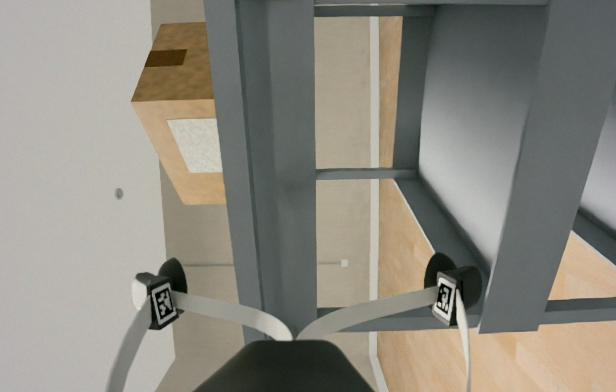

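Request:
move(
  blocking=false,
  r2={"base":{"translate_m":0.17,"strafe_m":-0.08},"joints":{"wrist_yaw_rad":-0.3}},
)

Request:
wait(
  seconds=2,
)

Request:
wait(
  seconds=0.2,
  cameras=["r2_wrist_camera"],
)

Scene clock: 902.50 s.
move: r2 moving
r1: as last shown
r1.base_tilt: forward=-1.5 right=+1.3
r1.lidar_m: 0.58 0.65 0.83 1.19 4.53 2.24 1.50 1.38 1.41 1.34 1.21 0.88
r1.servo_current: wrist_yaw_rad=85(104) wrist_pitch_rad=39(46) wrist_roll_rad=46(65) gripper_m=52(59)
r1.contact_limits: arm_m 0; translate_m 0.9
r1.wrist_depth_mm: - 759 252 167 237 230 225 / - - 253 167 238 233 227 / - - 253 168 239 233 229 / - - 253 167 240 233 228 / - - 254 168 240 235 229 / - - 191 169 239 235 229 / 661 640 254 166 178 233 230
r2.base_odometry: x=-1.466 y=-2.747 heading=+1.205
r2.turned_by_wheels: +0.000
r2.turned_by_imu: +0.001
r2.base_tilt: forward=-0.7 right=+0.1
r2.lidar_m: 0.75 3.10 2.46 0.76 0.48 0.65 1.39 1.40 2.10 2.32 2.52 0.75
r2.base_status: translate_m moving; strafe_m moving
r2.joint_positions: lift_m=+0.618 arm_m=+0.200 wrist_yaw_rad=-0.296 wrist_pitch_rad=-0.001 wrist_roll_rad=+1.571 gripper_m=+0.141
r2.joint_status: wrist_yaw_rad moving
r2.measured_speeds: translate_m=+0.120 strafe_m=-0.059 rotate_rad=-0.002 lift_m=+0.000 arm_m=+0.000 wrist_yaw_rad=-0.058 wrist_pitch_rad=+0.000 wrist_roll_rad=+0.000
r2.motor_effort: lift_m=+14(15) arm_m=+4(4) wheel_0=+9(12) wheel_1=+4(4) wheel_2=-12(13)
r2.servo_current: wrist_yaw_rad=59(137) wrist_pitch_rad=46(46) wrist_roll_rad=39(52) gripper_m=46(52)
r2.hand_pose: x=+0.6212 y=-0.1677 z=+0.7969 quat_wxyz=(+0.699, +0.699, -0.105, -0.104) (m; r2's base frame)
r2.wrist_depth_mm: - - - - - 1576 1078 / - - - - - 1576 1098 / - - 778 394 - 397 392 / - - 647 399 - - 394 / - - 627 407 - - 407 / - - 349 410 211 202 415 / - - - - - - 427
pictures: none

Scene clock: 903.93 s.
earlier move: r2 done
r1.base_odometry: x=-3.058 y=+1.509 heading=-0.247
r1.turned_by_wheels: +0.000
r1.turned_by_imu: +0.000
r1.base_tilt: forward=-1.6 right=+1.2
r1.lidar_m: 0.58 0.61 0.89 1.19 4.54 2.25 1.51 1.37 1.40 1.33 1.22 0.88
r1.base_status: not commanded
r1.joint_positions: lift_m=+0.970 arm_m=+0.195 wrist_yaw_rad=+0.615 wrist_pitch_rad=+0.002 wrist_roll_rad=+0.000 gripper_m=-0.019
r1.joint_status: not commanded
r1.measured_speeds: all 0
r1.motor_effort: lift_m=+24(24) arm_m=-7(7) wheel_0=+1(1) wheel_1=-2(2) wheel_2=+10(10)
r1.servo_current: wrist_yaw_rad=104(104) wrist_pitch_rad=46(52) wrist_roll_rad=52(72) gripper_m=52(59)
r1.contact_limits: arm_m 0; translate_m 0.9
r1.hand_pose: x=+0.6522 y=+0.0948 z=+1.1472 quat_wxyz=(+0.953, +0.000, +0.001, +0.302) (m; r1's base frame)
r1.wrist_depth_mm: 759 798 253 167 238 231 227 / - - 252 167 239 232 227 / - - 253 167 240 232 227 / - - 254 168 239 235 229 / - - 254 168 240 233 229 / - 768 191 169 240 234 229 / 676 683 253 166 179 231 230
r2.base_odometry: x=-1.356 y=-2.641 heading=+1.205
r2.turned_by_wheels: +0.000
r2.turned_by_imu: +0.000
r2.base_tilt: forward=-0.6 right=+0.1
r2.lidar_m: 0.65 3.17 2.51 0.89 0.60 0.72 1.49 1.56 2.32 2.26 2.43 0.61
r2.base_status: done
r2.joint_positions: lift_m=+0.618 arm_m=+0.200 wrist_yaw_rad=-0.299 wrist_pitch_rad=-0.001 wrist_roll_rad=+1.571 gripper_m=+0.141
r2.joint_status: all done
r2.measured_speeds: all 0
r2.motor_effort: lift_m=+14(15) arm_m=+4(4) wheel_0=+2(12) wheel_1=+3(6) wheel_2=-6(14)
r2.servo_current: wrist_yaw_rad=39(137) wrist_pitch_rad=39(46) wrist_roll_rad=46(52) gripper_m=59(59)
r2.hand_pose: x=+0.6208 y=-0.1684 z=+0.7969 quat_wxyz=(+0.699, +0.699, -0.106, -0.105) (m; r2's base frame)
r2.wrist_depth_mm: - - - - - 1618 1138 / - - - - - 1661 1138 / - - 186 246 251 249 249 / - - 211 249 - - - / - 496 209 253 - - - / - 580 195 256 196 186 - / - - 201 - - - -
wait: 1.43 of 2 s (r2 has come to rest)
pictures: none

Scene clock: 904.13 s.
r1.base_odometry: x=-3.058 y=+1.509 heading=-0.247
r1.turned_by_wheels: +0.000
r1.turned_by_imu: +0.000
r1.base_tilt: forward=-1.5 right=+1.2
r1.lidar_m: 0.59 0.61 0.88 1.21 4.54 2.23 1.49 1.39 1.40 1.30 1.21 0.87
r1.base_status: not commanded
r1.joint_positions: lift_m=+0.970 arm_m=+0.195 wrist_yaw_rad=+0.615 wrist_pitch_rad=+0.002 wrist_roll_rad=+0.000 gripper_m=-0.019
r1.joint_status: not commanded
r1.measured_speeds: all 0
r1.motor_effort: lift_m=+24(24) arm_m=-7(7) wheel_0=+1(1) wheel_1=-2(2) wheel_2=+10(10)
r1.servo_current: wrist_yaw_rad=91(104) wrist_pitch_rad=39(52) wrist_roll_rad=65(72) gripper_m=46(59)
r1.contact_limits: arm_m 0; translate_m 0.9
r1.hand_pose: x=+0.6522 y=+0.0948 z=+1.1472 quat_wxyz=(+0.953, +0.000, +0.001, +0.302) (m; r1's base frame)
r1.wrist_depth_mm: 750 788 251 166 237 231 226 / - - 252 167 239 231 227 / - - 253 167 238 232 228 / - - 255 168 239 234 229 / - - 255 168 239 234 229 / - 768 191 169 238 233 229 / 691 691 253 166 178 231 229
r2.base_odometry: x=-1.356 y=-2.641 heading=+1.205
r2.turned_by_wheels: +0.000
r2.turned_by_imu: +0.000
r2.base_tilt: forward=-0.7 right=+0.0
r2.lidar_m: 0.60 3.17 2.51 0.89 0.63 0.69 1.50 1.57 2.32 2.22 2.46 0.60
r2.base_status: done
r2.joint_positions: lift_m=+0.618 arm_m=+0.200 wrist_yaw_rad=-0.299 wrist_pitch_rad=-0.001 wrist_roll_rad=+1.571 gripper_m=+0.141
r2.joint_status: all done
r2.measured_speeds: all 0
r2.motor_effort: lift_m=+14(15) arm_m=+4(4) wheel_0=+2(12) wheel_1=+3(6) wheel_2=-6(14)
r2.servo_current: wrist_yaw_rad=46(137) wrist_pitch_rad=33(46) wrist_roll_rad=52(52) gripper_m=59(59)
r2.hand_pose: x=+0.6208 y=-0.1684 z=+0.7969 quat_wxyz=(+0.699, +0.699, -0.106, -0.105) (m; r2's base frame)
r2.wrist_depth_mm: - - - - - 1618 1118 / - - - - - 1618 1118 / - - 186 246 251 250 249 / - - 211 249 - - - / - 500 208 252 - - - / - 580 195 256 196 186 - / - - 200 - - - -
wait: 0.20 s; no rest
pictures: r2_wrist_camera
Images, in order (width x height): r2_wrist_camera 616x392.

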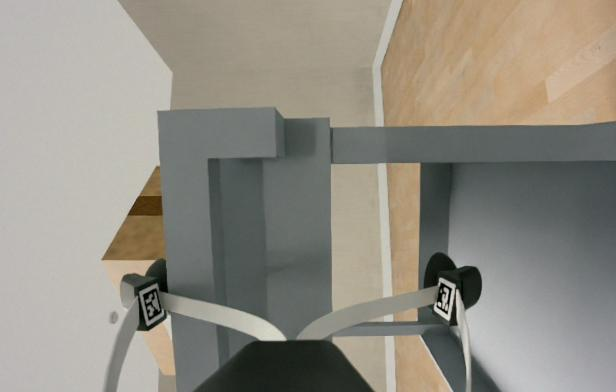

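Request:
move(
  blocking=false,
  r2={"base":{"translate_m":0.045,"strafe_m":0.1}},
)

Request:
wait(
  seconds=1.3,
)

Request:
move(
  blocking=false,
  r2={"joints":{"gripper_m":0.02}},
)

Request:
wait(
  seconds=2,
  cameras=["r2_wrist_camera","r2_head_left_camera","r2_head_right_camera"],
)

Scene clock: 911.30 s.
move: r2 moving
r1: as last shown
r1.base_tilt: forward=-1.6 right=+1.2
r1.lidar_m: 0.58 0.68 0.83 1.20 4.54 2.25 1.48 1.38 1.41 1.33 1.21 0.86
r1.servo_current: wrist_yaw_rad=91(98) wrist_pitch_rad=39(46) wrist_roll_rad=46(65) gripper_m=52(59)
r1.contact_limits: arm_m 0; translate_m 0.9
r1.wrist_depth_mm: 741 809 253 167 237 231 224 / - - 254 167 238 232 228 / - - 254 167 238 233 227 / - - 253 167 240 234 228 / - - 255 169 239 233 228 / - 798 191 169 237 234 229 / 661 661 255 166 178 233 229
r2.base_odometry: x=-1.378 y=-2.619 heading=+1.204
r2.turned_by_wheels: -0.001
r2.turned_by_imu: +0.000
r2.base_tilt: forward=-0.7 right=+0.1
r2.lidar_m: 0.62 3.13 2.47 0.85 0.62 0.67 1.51 1.59 2.33 2.30 2.48 0.60
r2.base_status: translate_m moving; strafe_m moving
r2.joint_positions: lift_m=+0.618 arm_m=+0.200 wrist_yaw_rad=-0.299 wrist_pitch_rad=-0.001 wrist_roll_rad=+1.571 gripper_m=+0.141
r2.joint_status: not commanded
r2.measured_speeds: translate_m=+0.048 strafe_m=+0.112 rotate_rad=+0.001 lift_m=+0.000 arm_m=+0.000 wrist_yaw_rad=-0.002 wrist_pitch_rad=+0.000 wrist_roll_rad=+0.000
r2.motor_effort: lift_m=+14(15) arm_m=+4(5) wheel_0=-9(14) wheel_1=+11(11) wheel_2=-10(11)
r2.servo_current: wrist_yaw_rad=46(52) wrist_pitch_rad=39(46) wrist_roll_rad=46(59) gripper_m=52(52)
r2.hand_pose: x=+0.6207 y=-0.1686 z=+0.7969 quat_wxyz=(+0.699, +0.699, -0.106, -0.105) (m; r2's base frame)
r2.wrist_depth_mm: - - - - - 1618 1098 / - - 182 241 - 1397 1060 / - - 229 245 272 247 - / - 609 211 248 - - - / - 492 208 252 - - - / - 216 196 255 211 186 - / - - 200 - - - -
pictures: none

Scene clock: 912.40 s.
earlier move: r2 done
r1.base_odometry: x=-3.058 y=+1.509 heading=-0.247
r1.turned_by_wheels: +0.000
r1.turned_by_imu: +0.000
r1.base_tilt: forward=-1.6 right=+1.3
r1.lidar_m: 0.60 0.65 0.77 1.22 4.54 2.26 1.50 1.40 1.42 1.30 1.21 0.89
r1.base_status: not commanded
r1.joint_positions: lift_m=+0.970 arm_m=+0.195 wrist_yaw_rad=+0.615 wrist_pitch_rad=+0.002 wrist_roll_rad=+0.000 gripper_m=-0.019
r1.joint_status: not commanded
r1.measured_speeds: all 0
r1.motor_effort: lift_m=+24(24) arm_m=-7(7) wheel_0=+0(1) wheel_1=-2(2) wheel_2=+10(10)
r1.servo_current: wrist_yaw_rad=85(98) wrist_pitch_rad=39(52) wrist_roll_rad=52(72) gripper_m=59(65)
r1.contact_limits: arm_m 0; translate_m 0.9
r1.hand_pose: x=+0.6522 y=+0.0948 z=+1.1472 quat_wxyz=(+0.953, +0.000, +0.001, +0.302) (m; r1's base frame)
r1.wrist_depth_mm: 691 - 252 166 237 232 226 / 723 - 253 167 238 231 227 / 723 - 254 167 239 232 227 / 723 - 254 168 239 234 228 / 715 - 256 169 239 233 229 / 715 - 191 169 237 234 228 / 609 621 254 166 178 233 230
r2.base_odometry: x=-1.433 y=-2.564 heading=+1.204
r2.turned_by_wheels: +0.000
r2.turned_by_imu: +0.000
r2.base_tilt: forward=-0.7 right=+0.0
r2.lidar_m: 0.63 3.03 2.42 0.79 0.67 0.57 1.54 1.63 2.41 2.39 2.59 0.57
r2.base_status: done
r2.joint_positions: lift_m=+0.618 arm_m=+0.200 wrist_yaw_rad=-0.301 wrist_pitch_rad=-0.001 wrist_roll_rad=+1.571 gripper_m=+0.141
r2.joint_status: not commanded
r2.measured_speeds: all 0
r2.motor_effort: lift_m=+15(15) arm_m=+4(5) wheel_0=-4(14) wheel_1=+3(12) wheel_2=-7(11)
r2.servo_current: wrist_yaw_rad=46(52) wrist_pitch_rad=39(46) wrist_roll_rad=33(59) gripper_m=52(59)
r2.hand_pose: x=+0.6204 y=-0.1689 z=+0.7969 quat_wxyz=(+0.699, +0.699, -0.106, -0.105) (m; r2's base frame)
r2.wrist_depth_mm: - - 234 235 - 1661 - / - - 237 238 - 778 - / - 559 242 243 - - - / - 484 211 247 - - - / - 544 208 252 - - - / - 211 193 254 198 188 - / - - 197 - - - -
wait: 1.10 of 1.3 s (r2 has come to rest)
pictures: none

Scene clock: 912.90 s.
move: r2 moving
r1: as last shown
r1.base_tilt: forward=-1.5 right=+1.2
r1.lidar_m: 0.60 0.65 0.76 1.21 4.55 2.21 1.50 1.38 1.41 1.32 1.20 0.88
r1.motor_effort: lift_m=+24(24) arm_m=-7(7) wheel_0=+1(1) wheel_1=-2(2) wheel_2=+10(10)
r1.servo_current: wrist_yaw_rad=72(98) wrist_pitch_rad=39(46) wrist_roll_rad=46(52) gripper_m=59(59)
r1.contact_limits: arm_m 0; translate_m 0.9
r1.wrist_depth_mm: 691 - 252 167 237 231 227 / 732 - 253 167 238 231 227 / 723 - 254 167 238 232 228 / 723 - 254 168 239 233 229 / 723 - 256 168 241 233 228 / 707 - 191 169 238 234 228 / 609 621 254 167 178 232 230
r2.base_odometry: x=-1.433 y=-2.564 heading=+1.204
r2.turned_by_wheels: +0.000
r2.turned_by_imu: +0.000
r2.base_tilt: forward=-0.7 right=+0.0
r2.lidar_m: 0.59 3.05 2.41 0.78 0.64 0.57 1.56 1.63 2.41 2.37 2.59 0.59
r2.base_status: not commanded
r2.joint_positions: lift_m=+0.618 arm_m=+0.200 wrist_yaw_rad=-0.301 wrist_pitch_rad=-0.001 wrist_roll_rad=+1.571 gripper_m=+0.130
r2.joint_status: gripper_m moving
r2.measured_speeds: all 0
r2.motor_effort: lift_m=+14(15) arm_m=+4(4) wheel_0=-4(4) wheel_1=+3(3) wheel_2=-7(7)
r2.servo_current: wrist_yaw_rad=52(52) wrist_pitch_rad=39(46) wrist_roll_rad=46(59) gripper_m=111(124)
r2.hand_pose: x=+0.6204 y=-0.1689 z=+0.7969 quat_wxyz=(+0.699, +0.699, -0.106, -0.105) (m; r2's base frame)
r2.wrist_depth_mm: - - 235 235 - 1661 436 / - - 237 238 - 732 - / - 627 204 242 - 820 - / - 484 202 246 - 831 - / - 549 199 250 - - - / - - 193 254 194 - - / - - 197 - - - -
pictures: none

Scene clock: 914.57 s.
earlier move: r2 done
r1.base_odometry: x=-3.058 y=+1.509 heading=-0.247
r1.turned_by_wheels: +0.000
r1.turned_by_imu: +0.000
r1.base_tilt: forward=-1.6 right=+1.3
r1.lidar_m: 0.57 0.63 0.77 1.22 4.52 2.25 1.49 1.39 1.41 1.32 1.21 0.88
r1.base_status: not commanded
r1.joint_positions: lift_m=+0.970 arm_m=+0.195 wrist_yaw_rad=+0.615 wrist_pitch_rad=+0.002 wrist_roll_rad=+0.000 gripper_m=-0.019
r1.joint_status: not commanded
r1.measured_speeds: all 0
r1.motor_effort: lift_m=+24(24) arm_m=-7(7) wheel_0=+0(2) wheel_1=-2(2) wheel_2=+10(10)
r1.servo_current: wrist_yaw_rad=91(104) wrist_pitch_rad=52(52) wrist_roll_rad=46(72) gripper_m=52(59)
r1.contact_limits: arm_m 0; translate_m 0.9
r1.hand_pose: x=+0.6522 y=+0.0948 z=+1.1472 quat_wxyz=(+0.953, +0.000, +0.001, +0.302) (m; r1's base frame)
r1.wrist_depth_mm: 699 - 252 166 237 231 226 / 723 - 253 166 239 232 227 / 732 - 254 167 240 232 227 / 732 - 255 168 240 233 228 / 723 - 254 168 241 234 229 / 715 - 191 169 240 234 229 / 603 621 254 167 178 233 229
r2.base_odometry: x=-1.433 y=-2.563 heading=+1.205
r2.turned_by_wheels: +0.000
r2.turned_by_imu: +0.001
r2.base_tilt: forward=-0.7 right=+0.1
r2.lidar_m: 0.61 3.07 2.41 0.80 0.66 0.56 1.56 1.60 2.39 2.36 2.59 0.56
r2.base_status: not commanded
r2.joint_positions: lift_m=+0.619 arm_m=+0.200 wrist_yaw_rad=-0.299 wrist_pitch_rad=-0.016 wrist_roll_rad=+1.571 gripper_m=+0.022
r2.joint_status: all done
r2.measured_speeds: all 0
r2.motor_effort: lift_m=+11(15) arm_m=+4(4) wheel_0=-4(4) wheel_1=+3(3) wheel_2=-3(7)
r2.servo_current: wrist_yaw_rad=46(52) wrist_pitch_rad=85(91) wrist_roll_rad=46(59) gripper_m=176(403)
r2.hand_pose: x=+0.6207 y=-0.1685 z=+0.8014 quat_wxyz=(+0.700, +0.698, -0.111, -0.100) (m; r2's base frame)
r2.wrist_depth_mm: - - 156 209 - 1863 - / - - 159 213 - 778 - / - - 162 218 - 788 - / - 492 167 223 - 798 - / - - 169 229 - - - / - 180 174 234 182 - - / - - 178 - - 1921 -
wait: 1.67 of 2 s (r2 has come to rest)
pictures: r2_head_left_camera, r2_head_right_camera, r2_wrist_camera
Images, in order (width x height): r2_head_left_camera 420x672, r2_head_right_camera 420x672, r2_wrist_camera 616x392.

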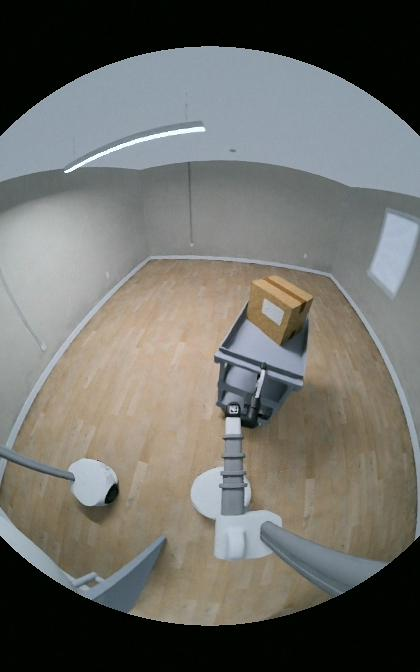

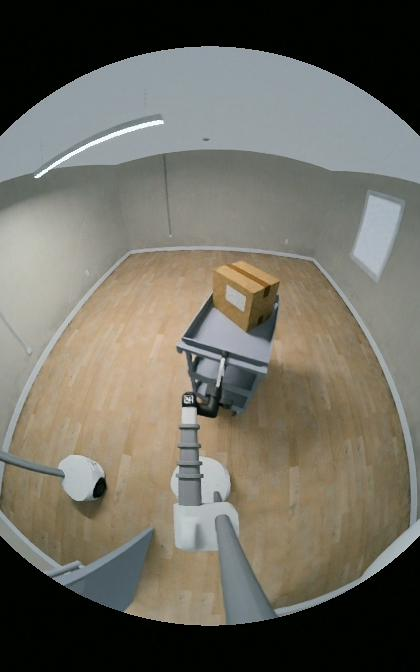

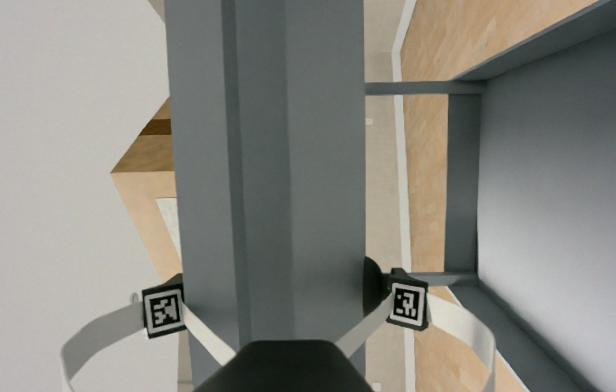

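Request:
move(
  blocking=false,
  r2={"base":{"translate_m":-0.5,"strafe_m":0.0},"joints":{"wrist_yaw_rad":0.0},"speeds":{"wrist_yaw_rad":0.13},"pace":"default"},
)

Request:
wait(
  seconds=2.8,
  cameras=["r2_wrist_camera","r2_head_left_camera","r2_head_right_camera","r1_head_left_camera"],
)

Scene clock: 926.30 s.
move: r2 moving
r1: as last shown
r1.lidar_m: 0.59 0.65 0.76 1.19 4.55 2.24 1.48 1.39 1.42 1.34 1.21 0.89
r1.motor_effort: lift_m=+24(24) arm_m=-7(7) wheel_0=+1(1) wheel_1=-2(2) wheel_2=+10(10)
r1.servo_current: wrist_yaw_rad=78(91) wrist_pitch_rad=39(52) wrist_roll_rad=59(65) gripper_m=52(52)
r1.contact_limits: arm_m 0; translate_m 0.9
r1.wrist_depth_mm: 699 - 252 166 237 231 226 / - - 252 167 239 232 226 / - - 255 167 238 233 226 / - - 254 168 240 234 229 / - - 256 168 240 234 228 / - - 190 169 238 233 229 / 603 597 254 167 178 232 229
r2.base_odometry: x=-1.444 y=-2.592 heading=+1.204
r2.turned_by_wheels: -0.001
r2.turned_by_imu: +0.000
r2.base_tilt: forward=-0.6 right=+0.1
r2.lidar_m: 0.60 3.08 2.41 0.79 0.60 0.56 1.52 1.55 2.36 2.36 2.59 0.56
r2.base_status: translate_m moving; strafe_m moving
r2.joint_positions: lift_m=+0.619 arm_m=+0.200 wrist_yaw_rad=-0.246 wrist_pitch_rad=-0.016 wrist_roll_rad=+1.571 gripper_m=+0.022
r2.joint_status: wrist_yaw_rad moving
r2.measured_speeds: translate_m=-0.121 strafe_m=-0.001 rotate_rad=-0.004 lift_m=+0.000 arm_m=+0.000 wrist_yaw_rad=+0.114 wrist_pitch_rad=+0.000 wrist_roll_rad=+0.000
r2.motor_effort: lift_m=+10(11) arm_m=-3(4) wheel_0=-11(13) wheel_1=-8(11) wheel_2=+14(15)
r2.servo_current: wrist_yaw_rad=52(52) wrist_pitch_rad=85(91) wrist_roll_rad=52(59) gripper_m=176(182)
r2.hand_pose: x=+0.6293 y=-0.1549 z=+0.8015 quat_wxyz=(+0.702, +0.701, -0.092, -0.081) (m; r2's base frame)
r2.wrist_depth_mm: - - 152 204 - 1808 - / - - 156 210 - 768 - / - 535 159 215 - 798 - / - 512 165 222 - 809 - / - - 169 227 - - - / - 178 174 234 182 - - / - - 180 - - 1863 -
pictures: none

Scene clock: 928.97 s.
earlier move: r2 done
r1.base_odometry: x=-3.058 y=+1.509 heading=-0.247
r1.turned_by_wheels: +0.000
r1.turned_by_imu: +0.000
r1.base_tilt: forward=-1.6 right=+1.3
r1.lidar_m: 0.58 0.65 0.84 0.94 4.54 2.21 1.49 1.38 1.41 1.33 1.22 0.86
r1.base_status: not commanded
r1.joint_positions: lift_m=+0.970 arm_m=+0.195 wrist_yaw_rad=+0.615 wrist_pitch_rad=+0.002 wrist_roll_rad=+0.000 gripper_m=-0.019
r1.joint_status: not commanded
r1.measured_speeds: all 0
r1.motor_effort: lift_m=+24(24) arm_m=-7(7) wheel_0=+0(1) wheel_1=-2(2) wheel_2=+10(10)
r1.servo_current: wrist_yaw_rad=78(104) wrist_pitch_rad=33(52) wrist_roll_rad=52(72) gripper_m=46(59)
r1.contact_limits: arm_m 0; translate_m 0.9
r1.hand_pose: x=+0.6522 y=+0.0948 z=+1.1472 quat_wxyz=(+0.953, +0.000, +0.001, +0.302) (m; r1's base frame)
r1.wrist_depth_mm: - - 253 166 237 231 226 / - - 253 167 237 232 227 / - - 254 168 238 232 227 / - - 255 167 241 234 229 / - - 255 169 240 234 229 / - - 191 169 238 234 229 / - 627 253 166 178 233 231
r2.base_odometry: x=-1.612 y=-3.030 heading=+1.204
r2.turned_by_wheels: +0.000
r2.turned_by_imu: -0.003
r2.base_tilt: forward=-0.7 right=+0.1
r2.lidar_m: 0.57 3.13 0.79 0.36 0.43 0.73 4.01 1.07 1.59 2.32 2.51 0.62
r2.base_status: done
r2.joint_positions: lift_m=+0.619 arm_m=+0.200 wrist_yaw_rad=-0.004 wrist_pitch_rad=-0.016 wrist_roll_rad=+1.571 gripper_m=+0.021
r2.joint_status: all done
r2.measured_speeds: translate_m=+0.000 strafe_m=+0.000 rotate_rad=+0.000 lift_m=+0.000 arm_m=+0.000 wrist_yaw_rad=+0.001 wrist_pitch_rad=+0.000 wrist_roll_rad=+0.000
r2.motor_effort: lift_m=+10(11) arm_m=-4(4) wheel_0=-4(19) wheel_1=-2(12) wheel_2=+2(15)
r2.servo_current: wrist_yaw_rad=39(98) wrist_pitch_rad=85(91) wrist_roll_rad=46(65) gripper_m=156(182)
r2.hand_pose: x=+0.6589 y=-0.0886 z=+0.8015 quat_wxyz=(+0.707, +0.707, -0.007, +0.004) (m; r2's base frame)
r2.wrist_depth_mm: - - 206 250 262 1430 1138 / - - 187 245 - 1808 477 / - - 183 240 - 1808 - / - - 178 236 - - - / - 488 175 230 - - - / - 180 172 225 181 160 - / 140 - 167 - - - -
wait: 2.67 of 2.8 s (r2 has come to rest)
pictures: r1_head_left_camera, r2_head_left_camera, r2_head_right_camera, r2_wrist_camera
Images, in order (width x height): r1_head_left_camera 420x672, r2_head_left_camera 420x672, r2_head_right_camera 420x672, r2_wrist_camera 616x392.

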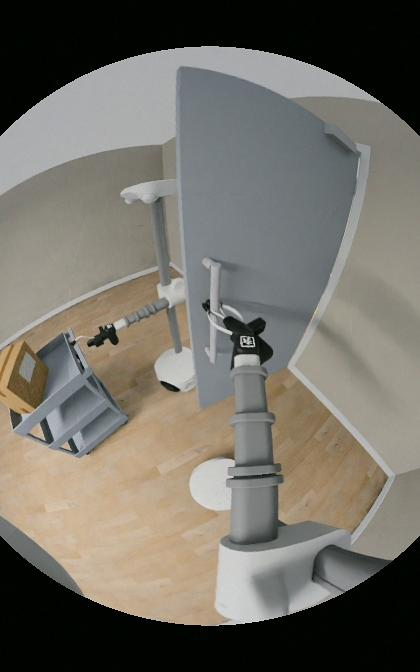

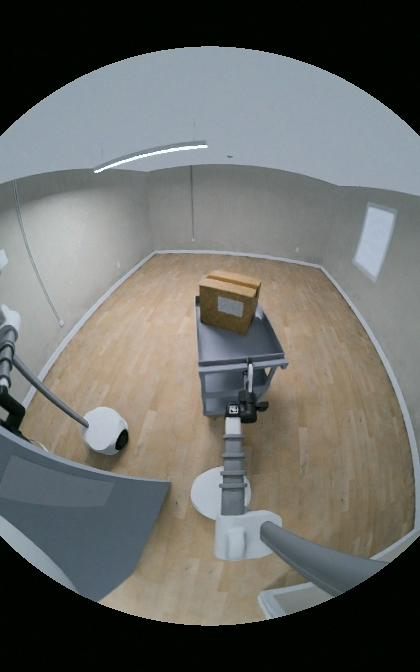

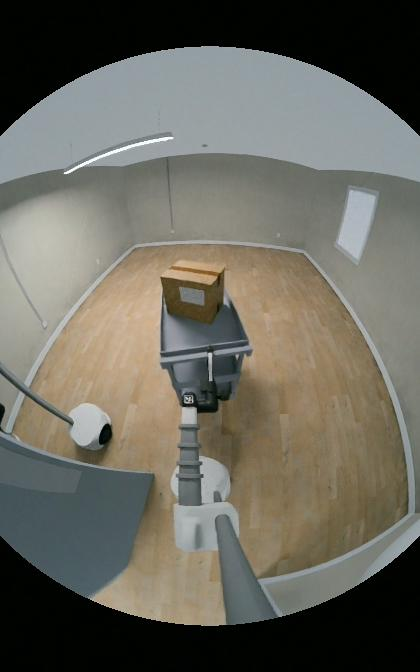

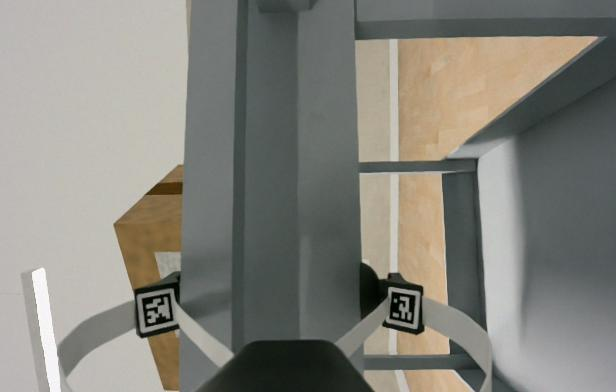

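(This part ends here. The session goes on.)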